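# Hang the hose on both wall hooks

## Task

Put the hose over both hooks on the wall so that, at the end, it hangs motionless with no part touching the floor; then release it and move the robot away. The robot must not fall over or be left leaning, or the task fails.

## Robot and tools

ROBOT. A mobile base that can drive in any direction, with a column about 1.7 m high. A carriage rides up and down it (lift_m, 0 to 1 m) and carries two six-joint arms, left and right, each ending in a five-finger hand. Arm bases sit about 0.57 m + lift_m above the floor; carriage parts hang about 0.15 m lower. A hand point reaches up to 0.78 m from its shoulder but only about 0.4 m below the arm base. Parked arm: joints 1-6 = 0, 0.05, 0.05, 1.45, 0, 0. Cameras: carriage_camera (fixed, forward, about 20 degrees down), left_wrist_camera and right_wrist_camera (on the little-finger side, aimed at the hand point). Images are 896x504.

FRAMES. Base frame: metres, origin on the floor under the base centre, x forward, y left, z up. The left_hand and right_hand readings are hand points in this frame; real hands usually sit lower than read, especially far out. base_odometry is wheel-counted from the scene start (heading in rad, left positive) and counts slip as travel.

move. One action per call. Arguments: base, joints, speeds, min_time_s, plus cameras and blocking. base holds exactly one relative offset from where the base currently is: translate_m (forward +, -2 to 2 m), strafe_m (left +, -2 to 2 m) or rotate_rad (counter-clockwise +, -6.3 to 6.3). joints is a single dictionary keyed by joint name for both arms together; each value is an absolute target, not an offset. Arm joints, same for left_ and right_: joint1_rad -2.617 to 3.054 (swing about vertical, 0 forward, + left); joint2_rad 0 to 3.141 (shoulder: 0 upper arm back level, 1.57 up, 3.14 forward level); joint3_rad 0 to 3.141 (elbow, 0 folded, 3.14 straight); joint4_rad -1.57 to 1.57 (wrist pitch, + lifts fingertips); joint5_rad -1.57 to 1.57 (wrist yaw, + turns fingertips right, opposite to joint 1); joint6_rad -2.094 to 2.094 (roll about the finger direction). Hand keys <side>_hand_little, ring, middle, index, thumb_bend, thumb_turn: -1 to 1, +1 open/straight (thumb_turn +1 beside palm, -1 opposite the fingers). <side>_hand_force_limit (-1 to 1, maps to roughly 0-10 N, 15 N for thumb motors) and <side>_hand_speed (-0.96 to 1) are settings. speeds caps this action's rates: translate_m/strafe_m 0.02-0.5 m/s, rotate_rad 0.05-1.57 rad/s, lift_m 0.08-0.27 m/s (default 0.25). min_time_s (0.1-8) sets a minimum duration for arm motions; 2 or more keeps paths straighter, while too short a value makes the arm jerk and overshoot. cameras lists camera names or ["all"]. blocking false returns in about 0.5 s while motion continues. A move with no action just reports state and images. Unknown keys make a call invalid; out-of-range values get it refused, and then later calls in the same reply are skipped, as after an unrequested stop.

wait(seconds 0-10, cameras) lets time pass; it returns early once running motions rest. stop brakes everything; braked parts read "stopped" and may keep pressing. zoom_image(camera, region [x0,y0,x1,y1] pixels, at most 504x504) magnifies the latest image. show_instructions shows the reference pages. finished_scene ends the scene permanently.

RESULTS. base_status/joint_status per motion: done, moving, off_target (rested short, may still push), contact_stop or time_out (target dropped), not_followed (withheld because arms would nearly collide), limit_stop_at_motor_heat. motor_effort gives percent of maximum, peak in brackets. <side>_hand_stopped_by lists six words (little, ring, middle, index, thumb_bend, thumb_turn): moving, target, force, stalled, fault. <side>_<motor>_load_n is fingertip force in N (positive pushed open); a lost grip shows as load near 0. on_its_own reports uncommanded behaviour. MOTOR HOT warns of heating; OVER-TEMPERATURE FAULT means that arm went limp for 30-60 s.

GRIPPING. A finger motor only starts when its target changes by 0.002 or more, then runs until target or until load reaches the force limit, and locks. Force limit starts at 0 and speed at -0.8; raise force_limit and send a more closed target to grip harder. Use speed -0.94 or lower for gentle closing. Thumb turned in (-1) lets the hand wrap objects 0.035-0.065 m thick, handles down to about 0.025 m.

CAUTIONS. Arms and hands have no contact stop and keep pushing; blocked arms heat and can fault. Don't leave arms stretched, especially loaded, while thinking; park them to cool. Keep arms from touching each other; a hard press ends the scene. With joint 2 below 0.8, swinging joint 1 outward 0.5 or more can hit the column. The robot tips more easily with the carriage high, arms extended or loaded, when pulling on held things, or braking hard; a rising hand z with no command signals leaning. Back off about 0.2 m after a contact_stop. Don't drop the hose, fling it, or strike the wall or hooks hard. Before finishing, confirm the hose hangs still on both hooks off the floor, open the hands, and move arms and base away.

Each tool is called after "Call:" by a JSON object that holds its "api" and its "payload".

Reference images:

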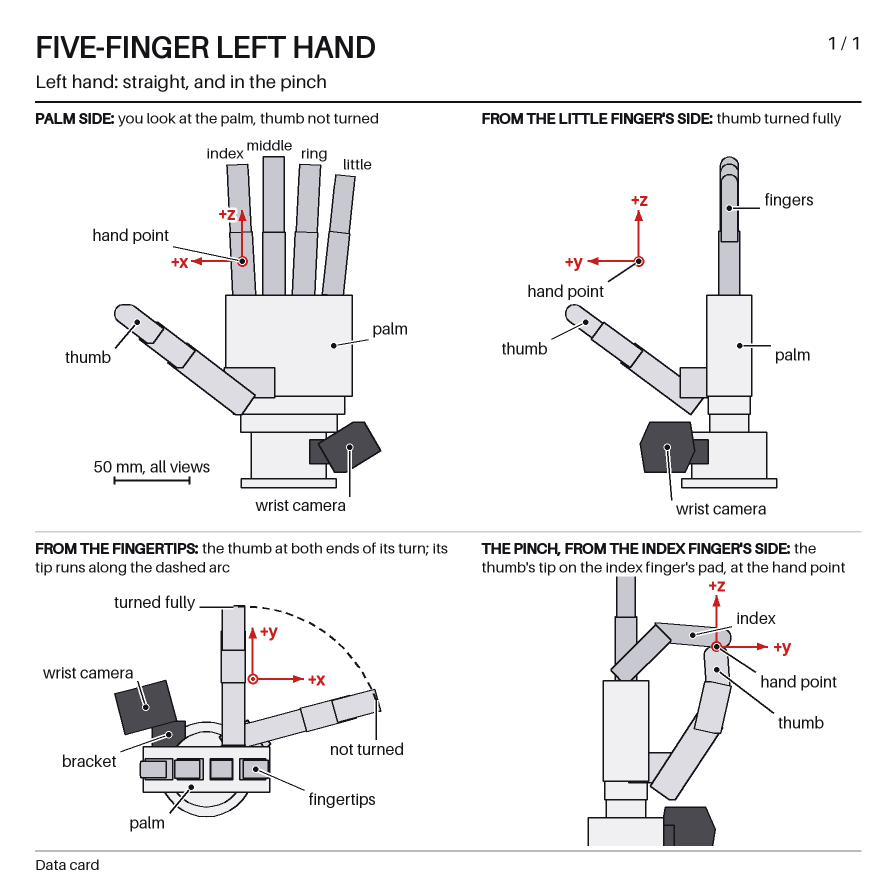

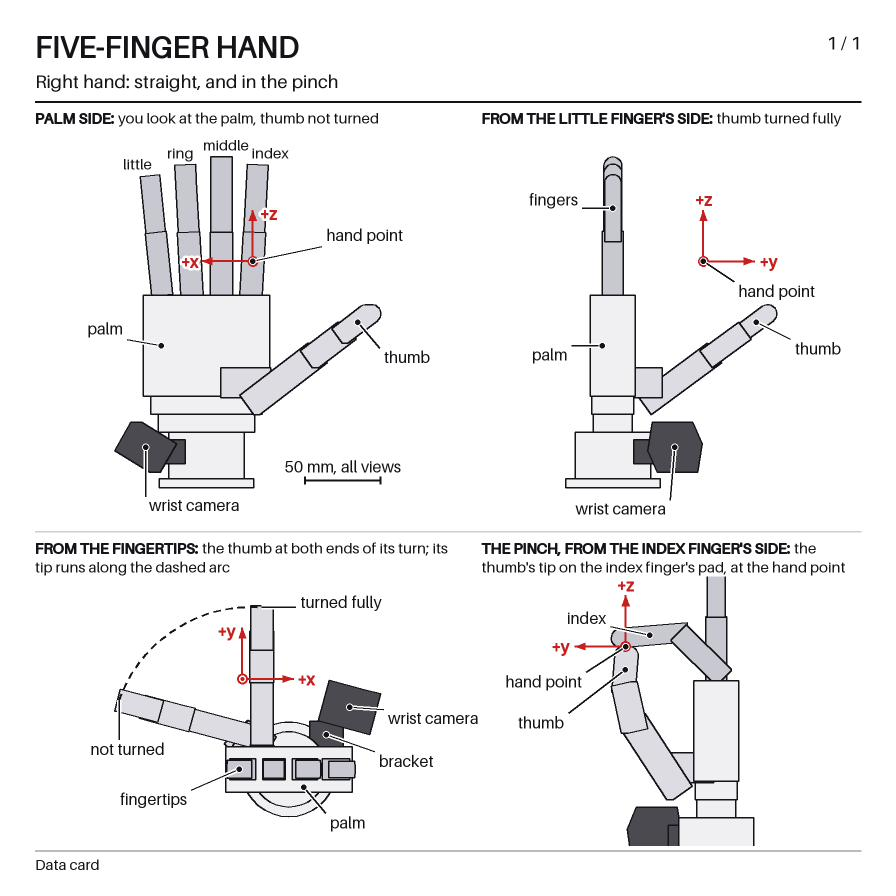

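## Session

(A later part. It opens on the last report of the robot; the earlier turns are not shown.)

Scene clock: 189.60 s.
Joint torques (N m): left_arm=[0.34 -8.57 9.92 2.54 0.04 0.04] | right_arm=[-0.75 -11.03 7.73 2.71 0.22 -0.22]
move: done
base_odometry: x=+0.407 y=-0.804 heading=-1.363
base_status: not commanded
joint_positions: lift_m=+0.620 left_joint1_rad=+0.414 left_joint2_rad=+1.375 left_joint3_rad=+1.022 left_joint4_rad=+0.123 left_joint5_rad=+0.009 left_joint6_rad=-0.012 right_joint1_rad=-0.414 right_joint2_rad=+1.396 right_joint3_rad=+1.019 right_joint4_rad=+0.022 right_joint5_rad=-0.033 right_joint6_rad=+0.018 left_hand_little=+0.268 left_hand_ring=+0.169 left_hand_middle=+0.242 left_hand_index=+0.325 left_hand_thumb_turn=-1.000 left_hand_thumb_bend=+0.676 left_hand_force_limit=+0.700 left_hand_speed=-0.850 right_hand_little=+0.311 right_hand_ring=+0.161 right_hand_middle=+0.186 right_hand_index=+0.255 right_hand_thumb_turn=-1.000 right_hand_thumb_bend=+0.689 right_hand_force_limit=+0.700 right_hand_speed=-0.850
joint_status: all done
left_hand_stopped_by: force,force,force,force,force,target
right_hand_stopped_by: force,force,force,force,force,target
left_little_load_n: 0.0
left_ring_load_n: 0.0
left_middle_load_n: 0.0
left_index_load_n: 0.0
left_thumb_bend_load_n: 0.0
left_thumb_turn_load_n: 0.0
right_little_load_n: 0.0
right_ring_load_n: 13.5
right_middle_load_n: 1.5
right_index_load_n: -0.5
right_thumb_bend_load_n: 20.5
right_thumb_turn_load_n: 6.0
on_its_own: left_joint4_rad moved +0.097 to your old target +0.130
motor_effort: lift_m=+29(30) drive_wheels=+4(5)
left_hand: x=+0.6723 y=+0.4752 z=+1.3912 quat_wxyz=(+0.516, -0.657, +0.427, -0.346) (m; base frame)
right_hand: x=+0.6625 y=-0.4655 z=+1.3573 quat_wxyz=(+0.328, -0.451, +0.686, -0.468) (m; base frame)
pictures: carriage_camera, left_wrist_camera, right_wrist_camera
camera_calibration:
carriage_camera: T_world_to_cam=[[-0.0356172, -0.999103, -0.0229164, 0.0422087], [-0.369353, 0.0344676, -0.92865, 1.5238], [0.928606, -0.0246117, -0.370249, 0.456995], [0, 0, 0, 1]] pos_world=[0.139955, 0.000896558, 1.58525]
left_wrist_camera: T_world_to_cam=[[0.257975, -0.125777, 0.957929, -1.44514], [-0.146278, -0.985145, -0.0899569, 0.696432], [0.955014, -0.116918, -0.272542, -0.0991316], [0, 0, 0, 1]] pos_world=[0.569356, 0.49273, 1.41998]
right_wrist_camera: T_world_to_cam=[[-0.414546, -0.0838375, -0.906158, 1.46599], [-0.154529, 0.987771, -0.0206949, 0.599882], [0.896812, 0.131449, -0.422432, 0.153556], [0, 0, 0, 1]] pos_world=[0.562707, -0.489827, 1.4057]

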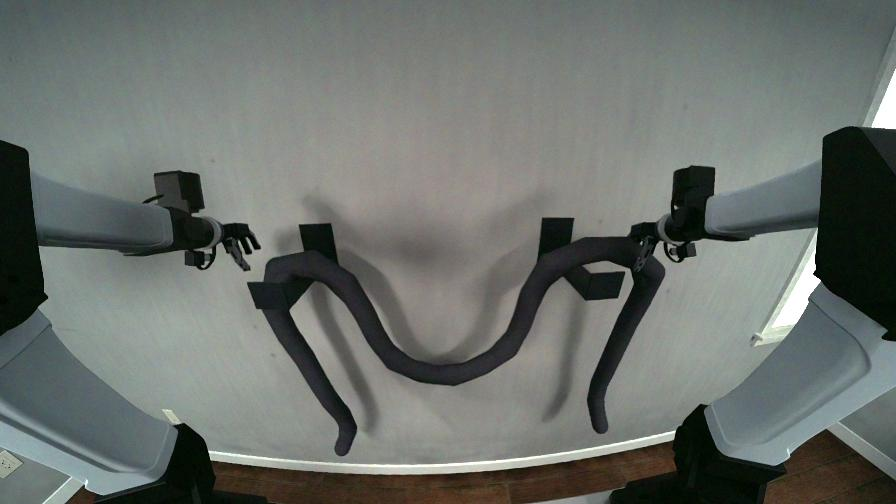

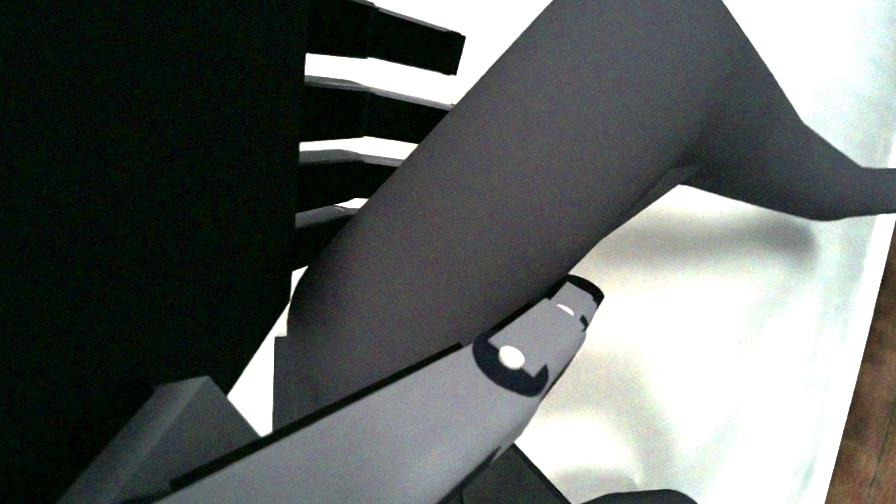

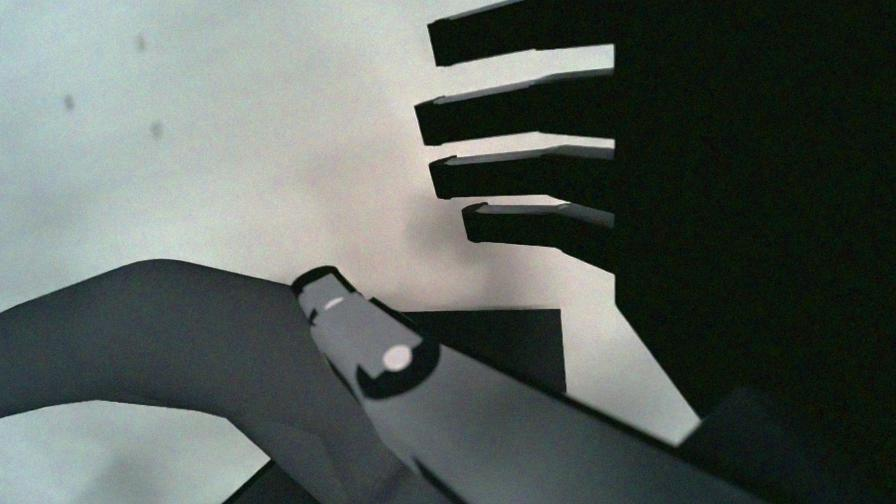

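Call:
{"api": "move", "payload": {"joints": {"lift_m": 0.59, "left_joint1_rad": 0.75, "left_joint2_rad": 1.15, "left_joint3_rad": 0.9}, "speeds": {"lift_m": 0.08}, "min_time_s": 2, "cameras": ["all"]}}

Call:
{"api": "zoom_image", "payload": {"camera": "carriage_camera", "region": [450, 150, 700, 420]}}

Scene clock: 192.70 s.
Joint torques (N m): left_arm=[0.27 -6.45 6.71 2.48 0.04 0.04] | right_arm=[-0.43 -10.32 7.77 2.59 0.07 -0.21]
move: done
base_odometry: x=+0.407 y=-0.804 heading=-1.363
base_status: not commanded
joint_positions: lift_m=+0.590 left_joint1_rad=+0.744 left_joint2_rad=+1.165 left_joint3_rad=+0.916 left_joint4_rad=+0.130 left_joint5_rad=+0.007 left_joint6_rad=-0.012 right_joint1_rad=-0.417 right_joint2_rad=+1.390 right_joint3_rad=+1.019 right_joint4_rad=+0.036 right_joint5_rad=-0.017 right_joint6_rad=+0.018 left_hand_little=+0.268 left_hand_ring=+0.169 left_hand_middle=+0.242 left_hand_index=+0.325 left_hand_thumb_turn=-1.000 left_hand_thumb_bend=+0.676 left_hand_force_limit=+0.700 left_hand_speed=-0.850 right_hand_little=+0.311 right_hand_ring=+0.161 right_hand_middle=+0.186 right_hand_index=+0.255 right_hand_thumb_turn=-1.000 right_hand_thumb_bend=+0.689 right_hand_force_limit=+0.700 right_hand_speed=-0.850
joint_status: all done
left_hand_stopped_by: force,force,force,force,force,target
right_hand_stopped_by: force,force,force,force,force,target
left_little_load_n: 0.0
left_ring_load_n: 0.0
left_middle_load_n: 0.0
left_index_load_n: 0.0
left_thumb_bend_load_n: 0.0
left_thumb_turn_load_n: 0.0
right_little_load_n: 0.0
right_ring_load_n: 13.5
right_middle_load_n: 1.5
right_index_load_n: 0.0
right_thumb_bend_load_n: 20.5
right_thumb_turn_load_n: 5.5
motor_effort: lift_m=+29(30) drive_wheels=+4(5)
left_hand: x=+0.5680 y=+0.5833 z=+1.3993 quat_wxyz=(+0.605, -0.686, +0.298, -0.273) (m; base frame)
right_hand: x=+0.6626 y=-0.4708 z=+1.3329 quat_wxyz=(+0.326, -0.442, +0.684, -0.479) (m; base frame)
pictures: carriage_camera, left_wrist_camera, right_wrist_camera
camera_calibration:
carriage_camera: T_world_to_cam=[[-0.0356172, -0.999103, -0.0229164, 0.0415235], [-0.369353, 0.0344676, -0.92865, 1.49604], [0.928606, -0.0246117, -0.370249, 0.445925], [0, 0, 0, 1]] pos_world=[0.139955, 0.000896558, 1.55535]
left_wrist_camera: T_world_to_cam=[[0.2061, -0.107854, 0.972569, -1.41382], [0.193514, -0.969786, -0.148553, 0.668437], [0.959206, 0.218823, -0.179001, -0.313871], [0, 0, 0, 1]] pos_world=[0.463103, 0.564436, 1.41816]
right_wrist_camera: T_world_to_cam=[[-0.401777, -0.0879281, -0.911506, 1.44027], [-0.135032, 0.990187, -0.0359982, 0.613183], [0.905727, 0.108619, -0.409708, 0.110258], [0, 0, 0, 1]] pos_world=[0.561603, -0.492502, 1.38006]

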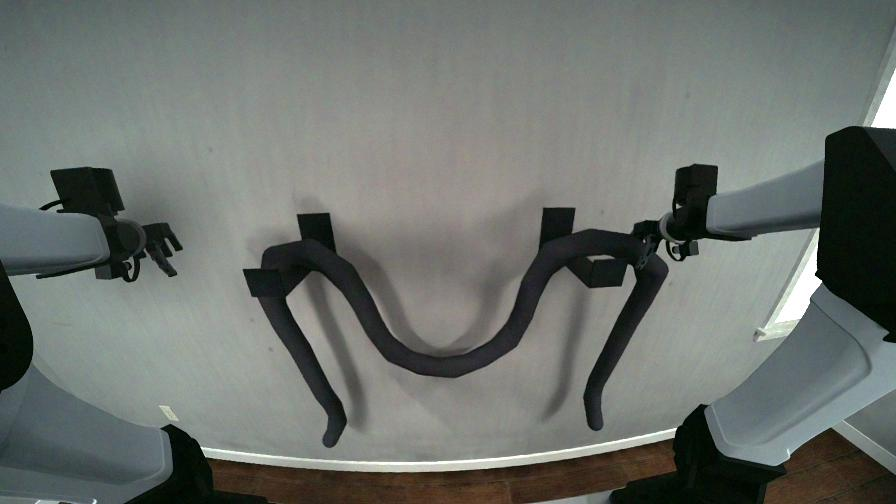

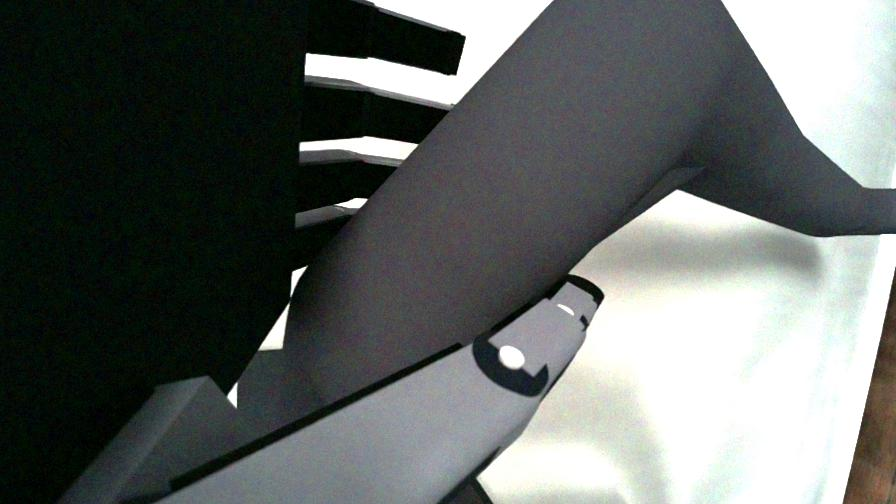

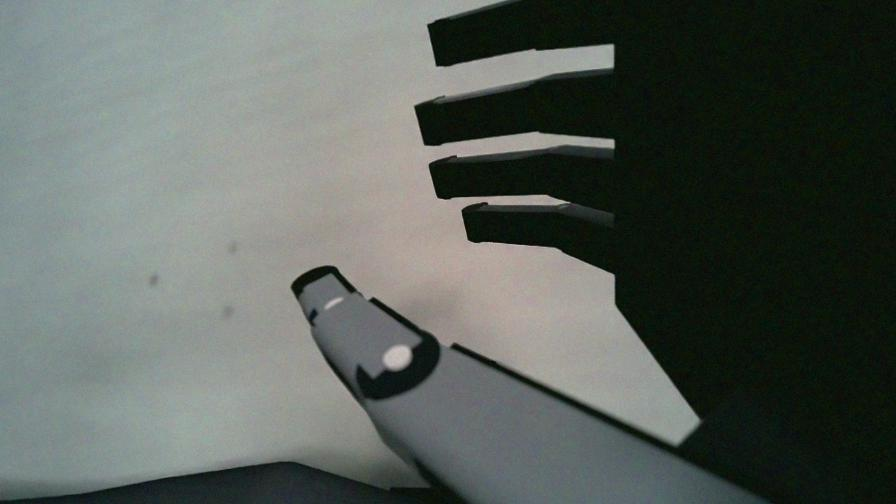

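Scaled by 1.867 from the camera's 896x504 image, which has a finer 1280x720 frame.

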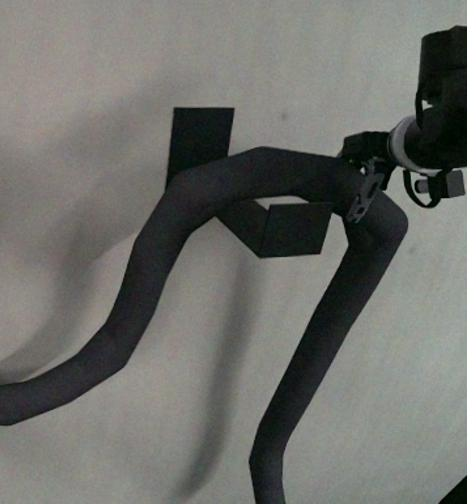

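Call:
{"api": "move", "payload": {"joints": {"lift_m": 0.56}, "speeds": {"lift_m": 0.08}, "cameras": ["carriage_camera"]}}

Call:
{"api": "zoom_image", "payload": {"camera": "carriage_camera", "region": [450, 150, 700, 420]}}

Scene clock: 193.87 s.
Joint torques (N m): left_arm=[0.1 -5.93 7.19 2.45 0.06 0.04] | right_arm=[-0.18 -9.99 7.76 2.52 -0.02 -0.23]
move: done
base_odometry: x=+0.407 y=-0.804 heading=-1.363
base_status: not commanded
joint_positions: lift_m=+0.560 left_joint1_rad=+0.744 left_joint2_rad=+1.162 left_joint3_rad=+0.912 left_joint4_rad=+0.134 left_joint5_rad=+0.007 left_joint6_rad=-0.012 right_joint1_rad=-0.420 right_joint2_rad=+1.386 right_joint3_rad=+1.019 right_joint4_rad=+0.044 right_joint5_rad=-0.008 right_joint6_rad=+0.019 left_hand_little=+0.268 left_hand_ring=+0.169 left_hand_middle=+0.242 left_hand_index=+0.325 left_hand_thumb_turn=-1.000 left_hand_thumb_bend=+0.676 left_hand_force_limit=+0.700 left_hand_speed=-0.850 right_hand_little=+0.311 right_hand_ring=+0.161 right_hand_middle=+0.186 right_hand_index=+0.255 right_hand_thumb_turn=-1.000 right_hand_thumb_bend=+0.689 right_hand_force_limit=+0.700 right_hand_speed=-0.850
joint_status: all done
left_hand_stopped_by: force,force,force,force,force,target
right_hand_stopped_by: force,force,force,force,force,target
left_little_load_n: 0.0
left_ring_load_n: 0.0
left_middle_load_n: 0.0
left_index_load_n: 0.0
left_thumb_bend_load_n: 0.0
left_thumb_turn_load_n: 0.0
right_little_load_n: 0.0
right_ring_load_n: 13.5
right_middle_load_n: 1.5
right_index_load_n: 0.0
right_thumb_bend_load_n: 21.0
right_thumb_turn_load_n: 5.5
motor_effort: lift_m=+29(30) drive_wheels=+4(5)
left_hand: x=+0.5676 y=+0.5829 z=+1.3696 quat_wxyz=(+0.606, -0.685, +0.298, -0.273) (m; base frame)
right_hand: x=+0.6627 y=-0.4737 z=+1.3062 quat_wxyz=(+0.325, -0.437, +0.684, -0.485) (m; base frame)
pictures: carriage_camera
camera_calibration:
carriage_camera: T_world_to_cam=[[-0.0356172, -0.999103, -0.0229164, 0.040836], [-0.369353, 0.0344676, -0.92865, 1.46818], [0.928606, -0.0246117, -0.370249, 0.434818], [0, 0, 0, 1]] pos_world=[0.139955, 0.000896558, 1.52535]

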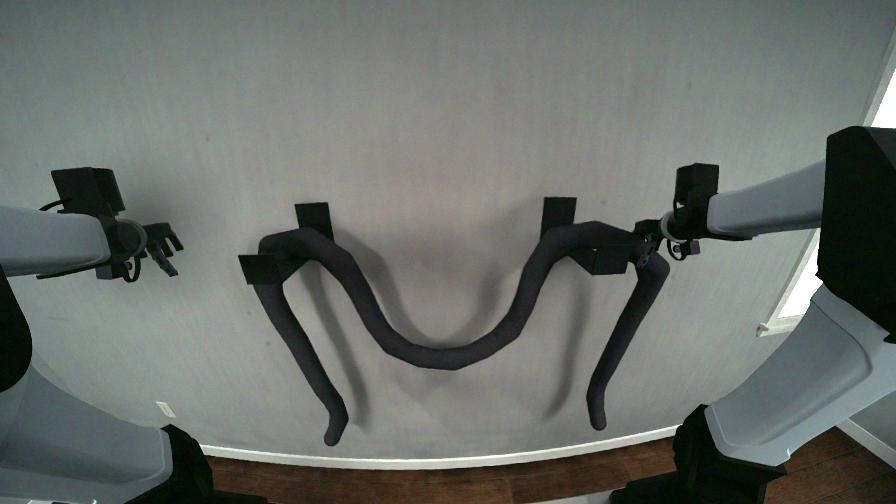

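Scaled by 1.867 from the camera's 896x504 image, which has a finer 1280x720 frame.

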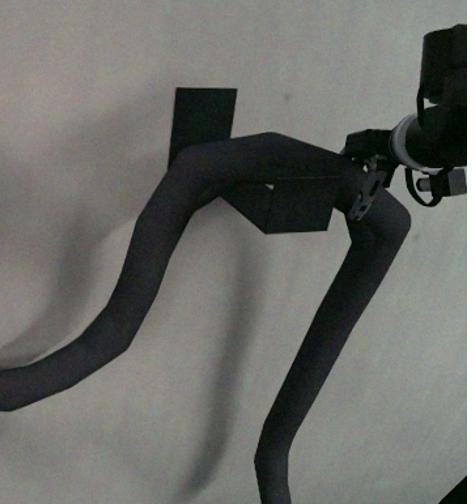

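Call:
{"api": "move", "payload": {"joints": {"right_hand_speed": -0.8, "right_hand_thumb_bend": 1, "right_hand_index": 1, "right_hand_middle": 1, "right_hand_ring": 1, "right_hand_little": 1, "left_hand_index": 1, "left_hand_middle": 1, "left_hand_ring": 1, "left_hand_little": 1, "left_hand_thumb_bend": 1}, "cameras": ["carriage_camera", "right_wrist_camera", "left_wrist_camera"]}}

Call:
{"api": "zoom_image", "payload": {"camera": "carriage_camera", "region": [450, 150, 700, 420]}}

Scene clock: 196.90 s.
Joint torques (N m): left_arm=[0.27 -6.02 7.09 2.45 0.05 0.04] | right_arm=[-0.2 -8.81 7.83 1.99 -0.02 -0.1]
move: done
base_odometry: x=+0.407 y=-0.804 heading=-1.363
base_status: not commanded
joint_positions: lift_m=+0.560 left_joint1_rad=+0.744 left_joint2_rad=+1.162 left_joint3_rad=+0.912 left_joint4_rad=+0.134 left_joint5_rad=+0.007 left_joint6_rad=-0.012 right_joint1_rad=-0.420 right_joint2_rad=+1.375 right_joint3_rad=+1.019 right_joint4_rad=+0.104 right_joint5_rad=-0.008 right_joint6_rad=+0.007 left_hand_little=+1.000 left_hand_ring=+1.000 left_hand_middle=+1.000 left_hand_index=+1.000 left_hand_thumb_turn=-1.000 left_hand_thumb_bend=+1.000 left_hand_force_limit=+0.700 left_hand_speed=-0.850 right_hand_little=+1.000 right_hand_ring=+1.000 right_hand_middle=+1.000 right_hand_index=+1.000 right_hand_thumb_turn=-1.000 right_hand_thumb_bend=+1.000 right_hand_force_limit=+0.700 right_hand_speed=-0.800
joint_status: all done
left_hand_stopped_by: target,target,target,target,target,target
right_hand_stopped_by: target,target,target,target,target,target
left_little_load_n: 0.0
left_ring_load_n: -0.5
left_middle_load_n: 0.0
left_index_load_n: 0.0
left_thumb_bend_load_n: 0.0
left_thumb_turn_load_n: 0.0
right_little_load_n: 0.0
right_ring_load_n: 0.0
right_middle_load_n: 0.0
right_index_load_n: 0.0
right_thumb_bend_load_n: 0.0
right_thumb_turn_load_n: 0.0
on_its_own: right_joint4_rad moved +0.060 to your old target +0.130
motor_effort: lift_m=+29(29) drive_wheels=+4(5)
left_hand: x=+0.5676 y=+0.5829 z=+1.3696 quat_wxyz=(+0.606, -0.685, +0.298, -0.273) (m; base frame)
right_hand: x=+0.6686 y=-0.4771 z=+1.3253 quat_wxyz=(+0.338, -0.430, +0.663, -0.511) (m; base frame)
pictures: carriage_camera, left_wrist_camera, right_wrist_camera
camera_calibration:
carriage_camera: T_world_to_cam=[[-0.0356172, -0.999103, -0.0229164, 0.040836], [-0.369353, 0.0344676, -0.92865, 1.46818], [0.928606, -0.0246117, -0.370249, 0.434818], [0, 0, 0, 1]] pos_world=[0.139955, 0.000896558, 1.52535]
left_wrist_camera: T_world_to_cam=[[0.20383, -0.109851, 0.972824, -1.38289], [0.19386, -0.96948, -0.150092, 0.665496], [0.95962, 0.219185, -0.176313, -0.322889], [0, 0, 0, 1]] pos_world=[0.462713, 0.564045, 1.38827]
right_wrist_camera: T_world_to_cam=[[-0.337621, -0.127294, -0.932635, 1.40146], [-0.123092, 0.988276, -0.0903283, 0.683212], [0.933199, 0.0843034, -0.349332, -0.00750603], [0, 0, 0, 1]] pos_world=[0.564264, -0.496172, 1.36614]

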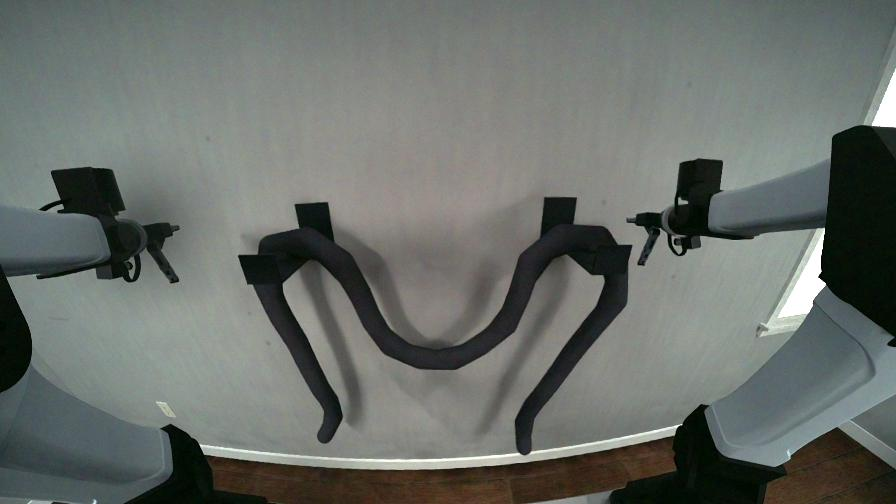

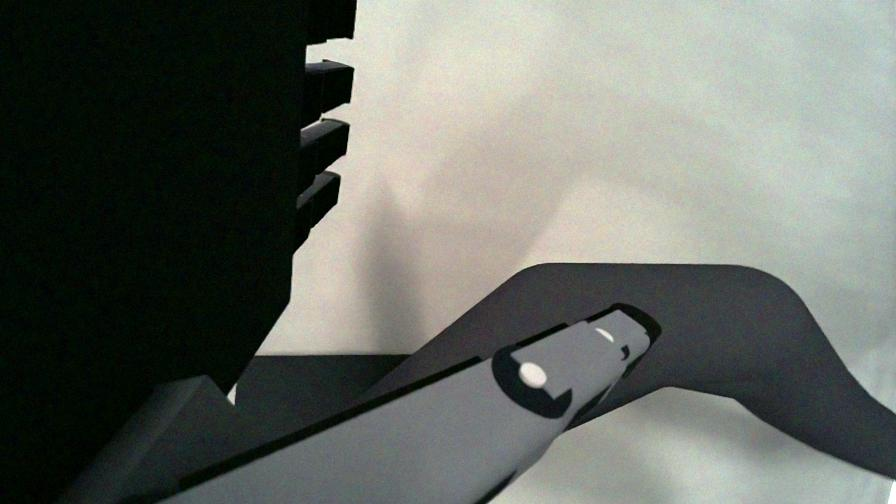

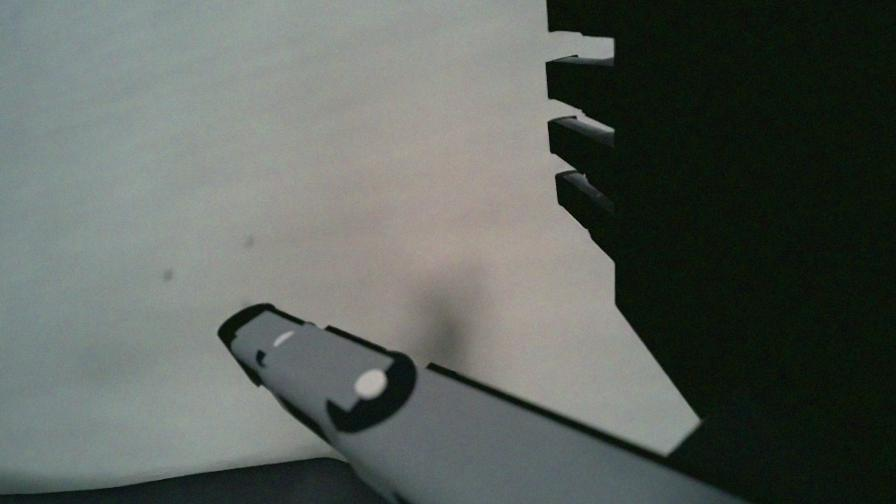

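Scaled by 1.867 from the camera's 896x504 image, which has a finer 1280x720 frame.

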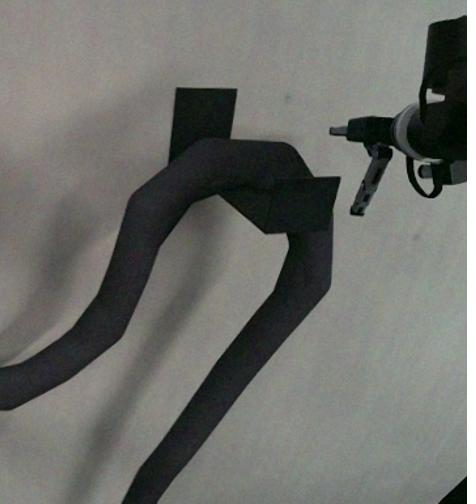

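Call:
{"api": "move", "payload": {"joints": {"right_joint1_rad": -0.75, "right_joint2_rad": 1.15, "right_joint3_rad": 0.9, "right_joint4_rad": 0.13}, "min_time_s": 2, "cameras": ["carriage_camera"]}}

Call:
{"api": "move", "payload": {"base": {"translate_m": -0.6}, "speeds": {"translate_m": 0.25}, "cameras": ["carriage_camera"]}}

Scene clock: 199.70 s.
Joint torques (N m): left_arm=[0.21 -6.05 7.05 2.45 0.04 0.04] | right_arm=[-0.91 -6.56 5.05 2 -0.01 -0.1]
move: done
base_odometry: x=+0.407 y=-0.804 heading=-1.363
base_status: not commanded
joint_positions: lift_m=+0.560 left_joint1_rad=+0.744 left_joint2_rad=+1.162 left_joint3_rad=+0.912 left_joint4_rad=+0.134 left_joint5_rad=+0.007 left_joint6_rad=-0.012 right_joint1_rad=-0.742 right_joint2_rad=+1.171 right_joint3_rad=+0.910 right_joint4_rad=+0.106 right_joint5_rad=-0.008 right_joint6_rad=+0.007 left_hand_little=+1.000 left_hand_ring=+1.000 left_hand_middle=+1.000 left_hand_index=+1.000 left_hand_thumb_turn=-1.000 left_hand_thumb_bend=+1.000 left_hand_force_limit=+0.700 left_hand_speed=-0.850 right_hand_little=+1.000 right_hand_ring=+1.000 right_hand_middle=+1.000 right_hand_index=+1.000 right_hand_thumb_turn=-1.000 right_hand_thumb_bend=+1.000 right_hand_force_limit=+0.700 right_hand_speed=-0.800
joint_status: all done
left_hand_stopped_by: target,target,target,target,target,target
right_hand_stopped_by: target,target,target,target,target,target
left_little_load_n: 0.0
left_ring_load_n: 0.0
left_middle_load_n: 0.0
left_index_load_n: -0.5
left_thumb_bend_load_n: 0.0
left_thumb_turn_load_n: 0.0
right_little_load_n: 0.0
right_ring_load_n: 0.0
right_middle_load_n: 0.0
right_index_load_n: 0.0
right_thumb_bend_load_n: 0.0
right_thumb_turn_load_n: 0.0
motor_effort: lift_m=+29(29) drive_wheels=+4(5)
left_hand: x=+0.5676 y=+0.5829 z=+1.3696 quat_wxyz=(+0.606, -0.685, +0.298, -0.273) (m; base frame)
right_hand: x=+0.5669 y=-0.5813 z=+1.3574 quat_wxyz=(+0.266, -0.306, +0.696, -0.593) (m; base frame)
pictures: carriage_camera
camera_calibration:
carriage_camera: T_world_to_cam=[[-0.0356172, -0.999103, -0.0229164, 0.040836], [-0.369353, 0.0344676, -0.92865, 1.46818], [0.928606, -0.0246117, -0.370249, 0.434818], [0, 0, 0, 1]] pos_world=[0.139955, 0.000896558, 1.52535]

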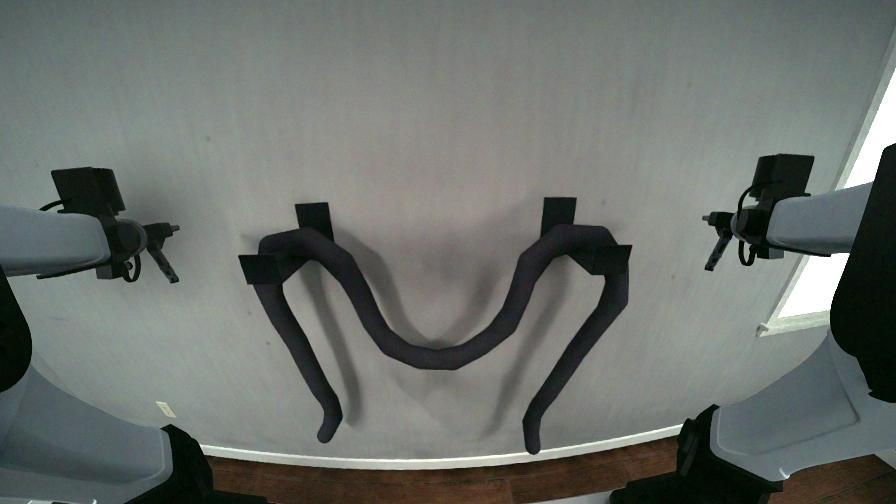

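Scene clock: 203.40 s.
Joint torques (N m): left_arm=[0.12 -6.16 7.09 2.44 0.07 0.04] | right_arm=[-0.73 -6.13 5.05 1.96 -0.03 -0.1]
move: done
base_odometry: x=+0.283 y=-0.217 heading=-1.363
base_status: done
joint_positions: lift_m=+0.560 left_joint1_rad=+0.746 left_joint2_rad=+1.161 left_joint3_rad=+0.912 left_joint4_rad=+0.134 left_joint5_rad=+0.005 left_joint6_rad=-0.012 right_joint1_rad=-0.744 right_joint2_rad=+1.168 right_joint3_rad=+0.910 right_joint4_rad=+0.109 right_joint5_rad=-0.006 right_joint6_rad=+0.007 left_hand_little=+1.000 left_hand_ring=+1.000 left_hand_middle=+1.000 left_hand_index=+1.000 left_hand_thumb_turn=-1.000 left_hand_thumb_bend=+1.000 left_hand_force_limit=+0.700 left_hand_speed=-0.850 right_hand_little=+1.000 right_hand_ring=+1.000 right_hand_middle=+1.000 right_hand_index=+1.000 right_hand_thumb_turn=-1.000 right_hand_thumb_bend=+1.000 right_hand_force_limit=+0.700 right_hand_speed=-0.800
joint_status: not commanded
left_hand_stopped_by: target,target,target,target,target,target
right_hand_stopped_by: target,target,target,target,target,target
left_little_load_n: 0.0
left_ring_load_n: 0.0
left_middle_load_n: 0.0
left_index_load_n: 0.0
left_thumb_bend_load_n: 0.0
left_thumb_turn_load_n: 0.0
right_little_load_n: 0.0
right_ring_load_n: 0.0
right_middle_load_n: 0.0
right_index_load_n: 0.0
right_thumb_bend_load_n: 0.0
right_thumb_turn_load_n: 0.0
motor_effort: lift_m=+29(29) drive_wheels=+0(13)
left_hand: x=+0.5669 y=+0.5838 z=+1.3700 quat_wxyz=(+0.607, -0.685, +0.296, -0.272) (m; base frame)
right_hand: x=+0.5662 y=-0.5821 z=+1.3595 quat_wxyz=(+0.266, -0.304, +0.694, -0.596) (m; base frame)
pictures: carriage_camera
camera_calibration:
carriage_camera: T_world_to_cam=[[-0.0356172, -0.999103, -0.0229164, 0.040836], [-0.369353, 0.0344676, -0.92865, 1.46818], [0.928606, -0.0246117, -0.370249, 0.434818], [0, 0, 0, 1]] pos_world=[0.139955, 0.000896558, 1.52535]

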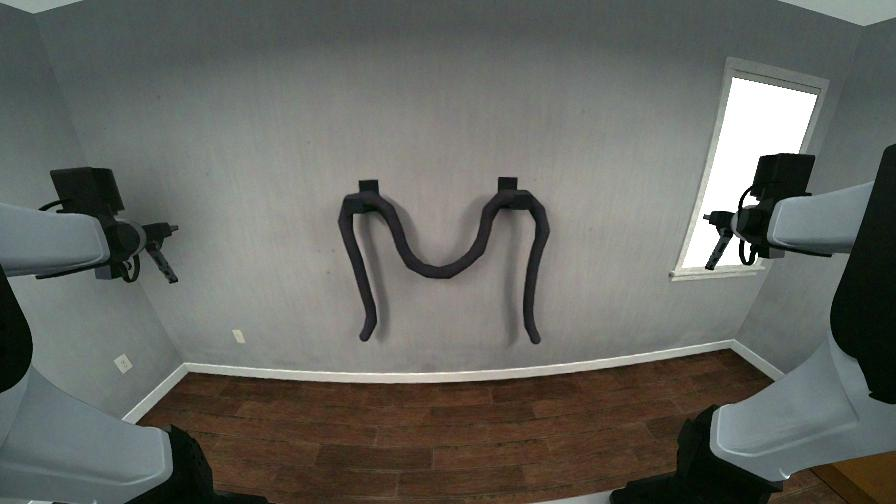

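Call:
{"api": "wait", "payload": {"seconds": 3, "cameras": ["carriage_camera"]}}

Call:
{"api": "zoom_image", "payload": {"camera": "carriage_camera", "region": [310, 150, 590, 370]}}

Scene clock: 206.83 s.
Joint torques (N m): left_arm=[0.06 -5.97 7.08 2.45 0.06 0.04] | right_arm=[-0.7 -6.17 5.05 1.95 -0.03 -0.1]
base_odometry: x=+0.283 y=-0.217 heading=-1.363
base_status: done
joint_positions: lift_m=+0.560 left_joint1_rad=+0.746 left_joint2_rad=+1.161 left_joint3_rad=+0.912 left_joint4_rad=+0.134 left_joint5_rad=+0.005 left_joint6_rad=-0.012 right_joint1_rad=-0.744 right_joint2_rad=+1.168 right_joint3_rad=+0.910 right_joint4_rad=+0.109 right_joint5_rad=-0.006 right_joint6_rad=+0.007 left_hand_little=+1.000 left_hand_ring=+1.000 left_hand_middle=+1.000 left_hand_index=+1.000 left_hand_thumb_turn=-1.000 left_hand_thumb_bend=+1.000 left_hand_force_limit=+0.700 left_hand_speed=-0.850 right_hand_little=+1.000 right_hand_ring=+1.000 right_hand_middle=+1.000 right_hand_index=+1.000 right_hand_thumb_turn=-1.000 right_hand_thumb_bend=+1.000 right_hand_force_limit=+0.700 right_hand_speed=-0.800
joint_status: not commanded
left_hand_stopped_by: target,target,target,target,target,target
right_hand_stopped_by: target,target,target,target,target,target
left_little_load_n: 0.0
left_ring_load_n: 0.0
left_middle_load_n: 0.0
left_index_load_n: 0.0
left_thumb_bend_load_n: 0.0
left_thumb_turn_load_n: 0.5
right_little_load_n: 0.0
right_ring_load_n: 0.0
right_middle_load_n: 0.0
right_index_load_n: 0.0
right_thumb_bend_load_n: 0.0
right_thumb_turn_load_n: 0.0
motor_effort: lift_m=+29(29) drive_wheels=+1(13)
left_hand: x=+0.5669 y=+0.5838 z=+1.3700 quat_wxyz=(+0.607, -0.685, +0.296, -0.272) (m; base frame)
right_hand: x=+0.5662 y=-0.5821 z=+1.3595 quat_wxyz=(+0.266, -0.304, +0.694, -0.596) (m; base frame)
wait: 3.00 s; at rest from the start
pictures: carriage_camera
camera_calibration:
carriage_camera: T_world_to_cam=[[-0.0356172, -0.999103, -0.0229164, 0.040836], [-0.369353, 0.0344676, -0.92865, 1.46818], [0.928606, -0.0246117, -0.370249, 0.434818], [0, 0, 0, 1]] pos_world=[0.139955, 0.000896558, 1.52535]

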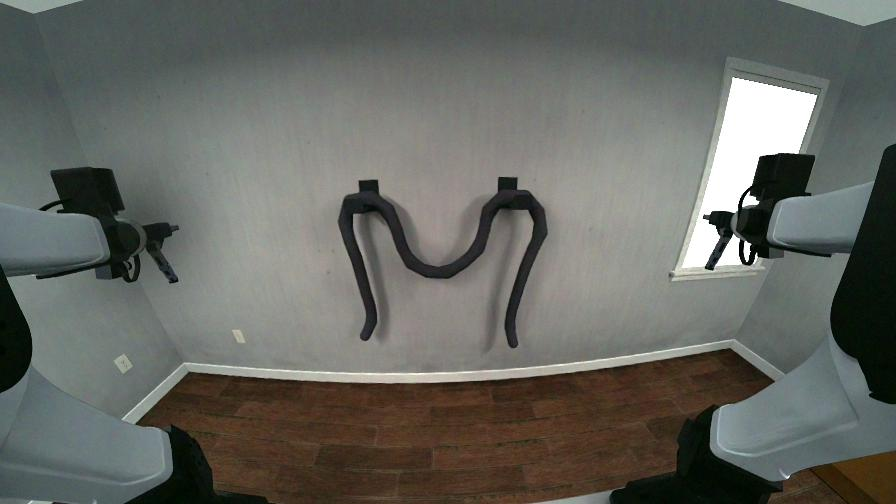

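Scaled by 1.800 from the camera's 896x504 image, which has a finer 1280x720 frame.

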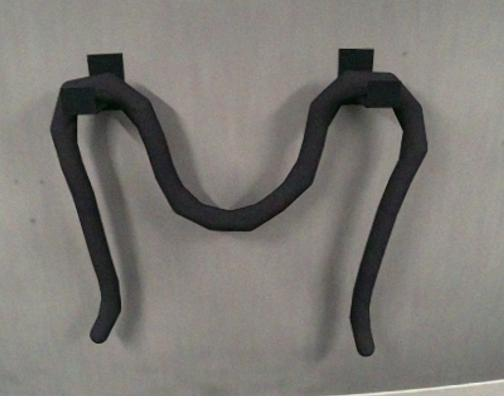

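Call:
{"api": "move", "payload": {"joints": {"left_joint1_rad": 0.3, "left_joint2_rad": 0.9, "left_joint3_rad": 0.7, "right_joint1_rad": -0.3, "right_joint2_rad": 0.9, "right_joint3_rad": 0.7}, "min_time_s": 3, "cameras": []}}

Call:
{"api": "wait", "payload": {"seconds": 6, "cameras": ["carriage_camera"]}}

Call:
{"api": "wait", "payload": {"seconds": 1.5, "cameras": ["carriage_camera"]}}

Scene clock: 211.93 s.
Joint torques (N m): left_arm=[-0.8 -3.64 6.69 2.44 0.07 0.04] | right_arm=[0.68 -3.56 5.05 1.96 -0.03 -0.1]
move: done
base_odometry: x=+0.283 y=-0.217 heading=-1.363
base_status: not commanded
joint_positions: lift_m=+0.560 left_joint1_rad=+0.306 left_joint2_rad=+0.910 left_joint3_rad=+0.716 left_joint4_rad=+0.134 left_joint5_rad=+0.005 left_joint6_rad=-0.012 right_joint1_rad=-0.308 right_joint2_rad=+0.913 right_joint3_rad=+0.710 right_joint4_rad=+0.109 right_joint5_rad=-0.006 right_joint6_rad=+0.007 left_hand_little=+1.000 left_hand_ring=+1.000 left_hand_middle=+1.000 left_hand_index=+1.000 left_hand_thumb_turn=-1.000 left_hand_thumb_bend=+1.000 left_hand_force_limit=+0.700 left_hand_speed=-0.850 right_hand_little=+1.000 right_hand_ring=+1.000 right_hand_middle=+1.000 right_hand_index=+1.000 right_hand_thumb_turn=-1.000 right_hand_thumb_bend=+1.000 right_hand_force_limit=+0.700 right_hand_speed=-0.800
joint_status: all done
left_hand_stopped_by: target,target,target,target,target,target
right_hand_stopped_by: target,target,target,target,target,target
left_little_load_n: 0.0
left_ring_load_n: 0.0
left_middle_load_n: 0.0
left_index_load_n: 0.0
left_thumb_bend_load_n: 0.0
left_thumb_turn_load_n: 0.0
right_little_load_n: 0.0
right_ring_load_n: 0.0
right_middle_load_n: 0.0
right_index_load_n: 0.0
right_thumb_bend_load_n: 0.0
right_thumb_turn_load_n: 0.0
motor_effort: lift_m=+29(29) drive_wheels=+1(1)
left_hand: x=+0.5981 y=+0.3997 z=+1.3642 quat_wxyz=(+0.549, -0.589, +0.428, -0.410) (m; base frame)
right_hand: x=+0.5960 y=-0.4000 z=+1.3537 quat_wxyz=(+0.401, -0.436, +0.597, -0.541) (m; base frame)
pictures: none
No camera images: "cameras" was empty.

Scene clock: 217.93 s.
Joint torques (N m): left_arm=[-0.84 -3.62 6.68 2.44 0.05 0.04] | right_arm=[0.65 -3.54 5.05 1.95 -0.02 -0.1]
base_odometry: x=+0.283 y=-0.217 heading=-1.363
base_status: not commanded
joint_positions: lift_m=+0.560 left_joint1_rad=+0.306 left_joint2_rad=+0.910 left_joint3_rad=+0.716 left_joint4_rad=+0.134 left_joint5_rad=+0.005 left_joint6_rad=-0.012 right_joint1_rad=-0.308 right_joint2_rad=+0.913 right_joint3_rad=+0.710 right_joint4_rad=+0.109 right_joint5_rad=-0.006 right_joint6_rad=+0.007 left_hand_little=+1.000 left_hand_ring=+1.000 left_hand_middle=+1.000 left_hand_index=+1.000 left_hand_thumb_turn=-1.000 left_hand_thumb_bend=+1.000 left_hand_force_limit=+0.700 left_hand_speed=-0.850 right_hand_little=+1.000 right_hand_ring=+1.000 right_hand_middle=+1.000 right_hand_index=+1.000 right_hand_thumb_turn=-1.000 right_hand_thumb_bend=+1.000 right_hand_force_limit=+0.700 right_hand_speed=-0.800
joint_status: all done
left_hand_stopped_by: target,target,target,target,target,target
right_hand_stopped_by: target,target,target,target,target,target
left_little_load_n: -0.5
left_ring_load_n: 0.5
left_middle_load_n: 0.0
left_index_load_n: 0.0
left_thumb_bend_load_n: 0.0
left_thumb_turn_load_n: 0.0
right_little_load_n: 0.0
right_ring_load_n: -0.5
right_middle_load_n: 0.0
right_index_load_n: 0.0
right_thumb_bend_load_n: 0.0
right_thumb_turn_load_n: 0.0
motor_effort: lift_m=+29(29) drive_wheels=+0(1)
left_hand: x=+0.5981 y=+0.3997 z=+1.3642 quat_wxyz=(+0.549, -0.589, +0.428, -0.410) (m; base frame)
right_hand: x=+0.5960 y=-0.4000 z=+1.3537 quat_wxyz=(+0.401, -0.436, +0.597, -0.541) (m; base frame)
wait: 6.00 s; at rest by 0.27 s
pictures: carriage_camera
camera_calibration:
carriage_camera: T_world_to_cam=[[-0.0356172, -0.999103, -0.0229164, 0.040836], [-0.369353, 0.0344676, -0.92865, 1.46818], [0.928606, -0.0246117, -0.370249, 0.434818], [0, 0, 0, 1]] pos_world=[0.139955, 0.000896558, 1.52535]

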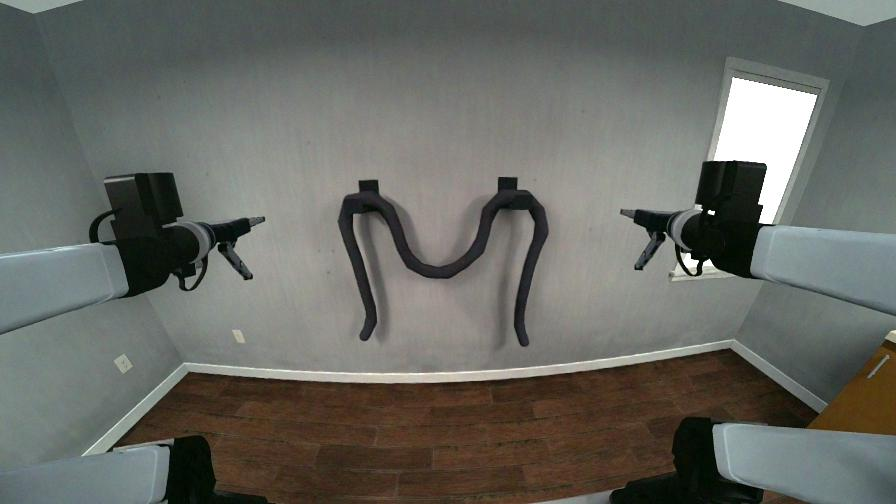

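Scene clock: 219.43 s.
Joint torques (N m): left_arm=[-0.83 -3.64 6.71 2.44 0.06 0.04] | right_arm=[0.66 -3.54 5.04 1.95 -0.03 -0.1]
base_odometry: x=+0.283 y=-0.217 heading=-1.363
base_status: not commanded
joint_positions: lift_m=+0.560 left_joint1_rad=+0.306 left_joint2_rad=+0.910 left_joint3_rad=+0.716 left_joint4_rad=+0.134 left_joint5_rad=+0.005 left_joint6_rad=-0.012 right_joint1_rad=-0.308 right_joint2_rad=+0.913 right_joint3_rad=+0.710 right_joint4_rad=+0.109 right_joint5_rad=-0.006 right_joint6_rad=+0.007 left_hand_little=+1.000 left_hand_ring=+1.000 left_hand_middle=+1.000 left_hand_index=+1.000 left_hand_thumb_turn=-1.000 left_hand_thumb_bend=+1.000 left_hand_force_limit=+0.700 left_hand_speed=-0.850 right_hand_little=+1.000 right_hand_ring=+1.000 right_hand_middle=+1.000 right_hand_index=+1.000 right_hand_thumb_turn=-1.000 right_hand_thumb_bend=+1.000 right_hand_force_limit=+0.700 right_hand_speed=-0.800
joint_status: all done
left_hand_stopped_by: target,target,target,target,target,target
right_hand_stopped_by: target,target,target,target,target,target
left_little_load_n: 0.0
left_ring_load_n: 0.0
left_middle_load_n: 0.0
left_index_load_n: 0.0
left_thumb_bend_load_n: 0.0
left_thumb_turn_load_n: 0.0
right_little_load_n: -0.5
right_ring_load_n: 0.0
right_middle_load_n: 0.0
right_index_load_n: -0.5
right_thumb_bend_load_n: 0.0
right_thumb_turn_load_n: 0.0
motor_effort: lift_m=+29(29) drive_wheels=+1(1)
left_hand: x=+0.5981 y=+0.3997 z=+1.3642 quat_wxyz=(+0.549, -0.589, +0.428, -0.410) (m; base frame)
right_hand: x=+0.5960 y=-0.4000 z=+1.3537 quat_wxyz=(+0.401, -0.436, +0.597, -0.541) (m; base frame)
wait: 1.50 s; at rest by 0.27 s
pictures: carriage_camera
camera_calibration:
carriage_camera: T_world_to_cam=[[-0.0356172, -0.999103, -0.0229164, 0.040836], [-0.369353, 0.0344676, -0.92865, 1.46818], [0.928606, -0.0246117, -0.370249, 0.434818], [0, 0, 0, 1]] pos_world=[0.139955, 0.000896558, 1.52535]

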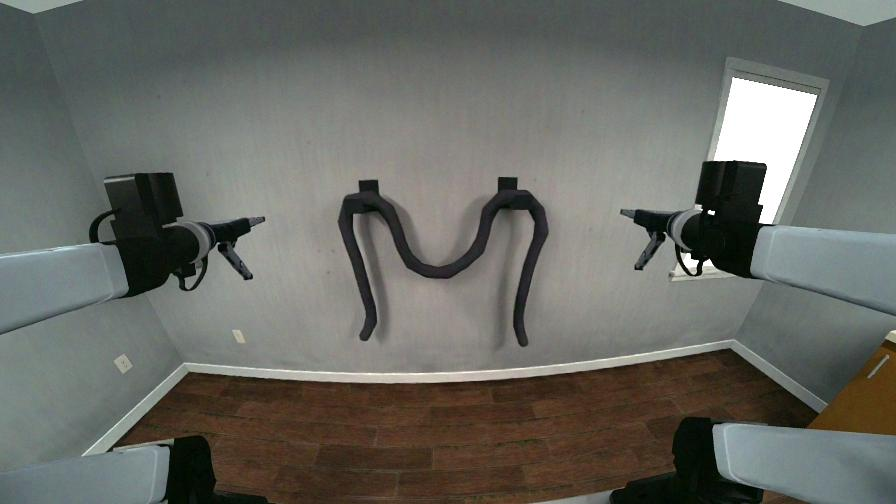

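Call:
{"api": "wait", "payload": {"seconds": 6, "cameras": ["carriage_camera"]}}

Call:
{"api": "finished_scene", "payload": {}}

Scene clock: 225.63 s.
Joint torques (N m): left_arm=[-0.79 -3.64 6.67 2.44 0.06 0.04] | right_arm=[0.66 -3.58 5.07 1.95 -0.03 -0.1]
base_odometry: x=+0.283 y=-0.217 heading=-1.363
base_status: not commanded
joint_positions: lift_m=+0.560 left_joint1_rad=+0.306 left_joint2_rad=+0.910 left_joint3_rad=+0.716 left_joint4_rad=+0.134 left_joint5_rad=+0.005 left_joint6_rad=-0.012 right_joint1_rad=-0.308 right_joint2_rad=+0.913 right_joint3_rad=+0.710 right_joint4_rad=+0.109 right_joint5_rad=-0.006 right_joint6_rad=+0.007 left_hand_little=+1.000 left_hand_ring=+1.000 left_hand_middle=+1.000 left_hand_index=+1.000 left_hand_thumb_turn=-1.000 left_hand_thumb_bend=+1.000 left_hand_force_limit=+0.700 left_hand_speed=-0.850 right_hand_little=+1.000 right_hand_ring=+1.000 right_hand_middle=+1.000 right_hand_index=+1.000 right_hand_thumb_turn=-1.000 right_hand_thumb_bend=+1.000 right_hand_force_limit=+0.700 right_hand_speed=-0.800
joint_status: all done
left_hand_stopped_by: target,target,target,target,target,target
right_hand_stopped_by: target,target,target,target,target,target
left_little_load_n: 0.0
left_ring_load_n: 0.0
left_middle_load_n: 0.0
left_index_load_n: 0.0
left_thumb_bend_load_n: 0.0
left_thumb_turn_load_n: 0.0
right_little_load_n: 0.0
right_ring_load_n: 0.0
right_middle_load_n: 0.0
right_index_load_n: 0.0
right_thumb_bend_load_n: 0.0
right_thumb_turn_load_n: 0.0
motor_effort: lift_m=+29(29) drive_wheels=+1(1)
left_hand: x=+0.5981 y=+0.3997 z=+1.3642 quat_wxyz=(+0.549, -0.589, +0.428, -0.410) (m; base frame)
right_hand: x=+0.5960 y=-0.4000 z=+1.3537 quat_wxyz=(+0.401, -0.436, +0.597, -0.541) (m; base frame)
wait: 6.00 s; at rest by 0.07 s
pictures: carriage_camera
camera_calibration:
carriage_camera: T_world_to_cam=[[-0.0356172, -0.999103, -0.0229164, 0.040836], [-0.369353, 0.0344676, -0.92865, 1.46818], [0.928606, -0.0246117, -0.370249, 0.434818], [0, 0, 0, 1]] pos_world=[0.139955, 0.000896558, 1.52535]

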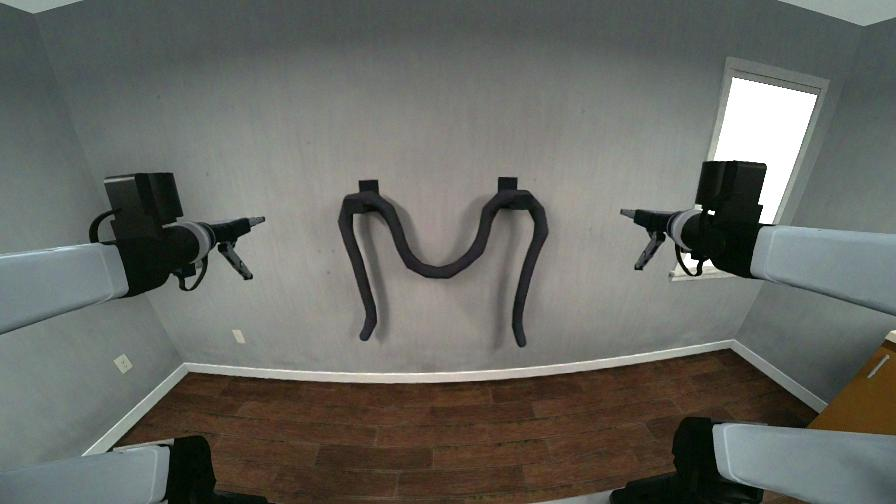

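The scene is finished: the task was done.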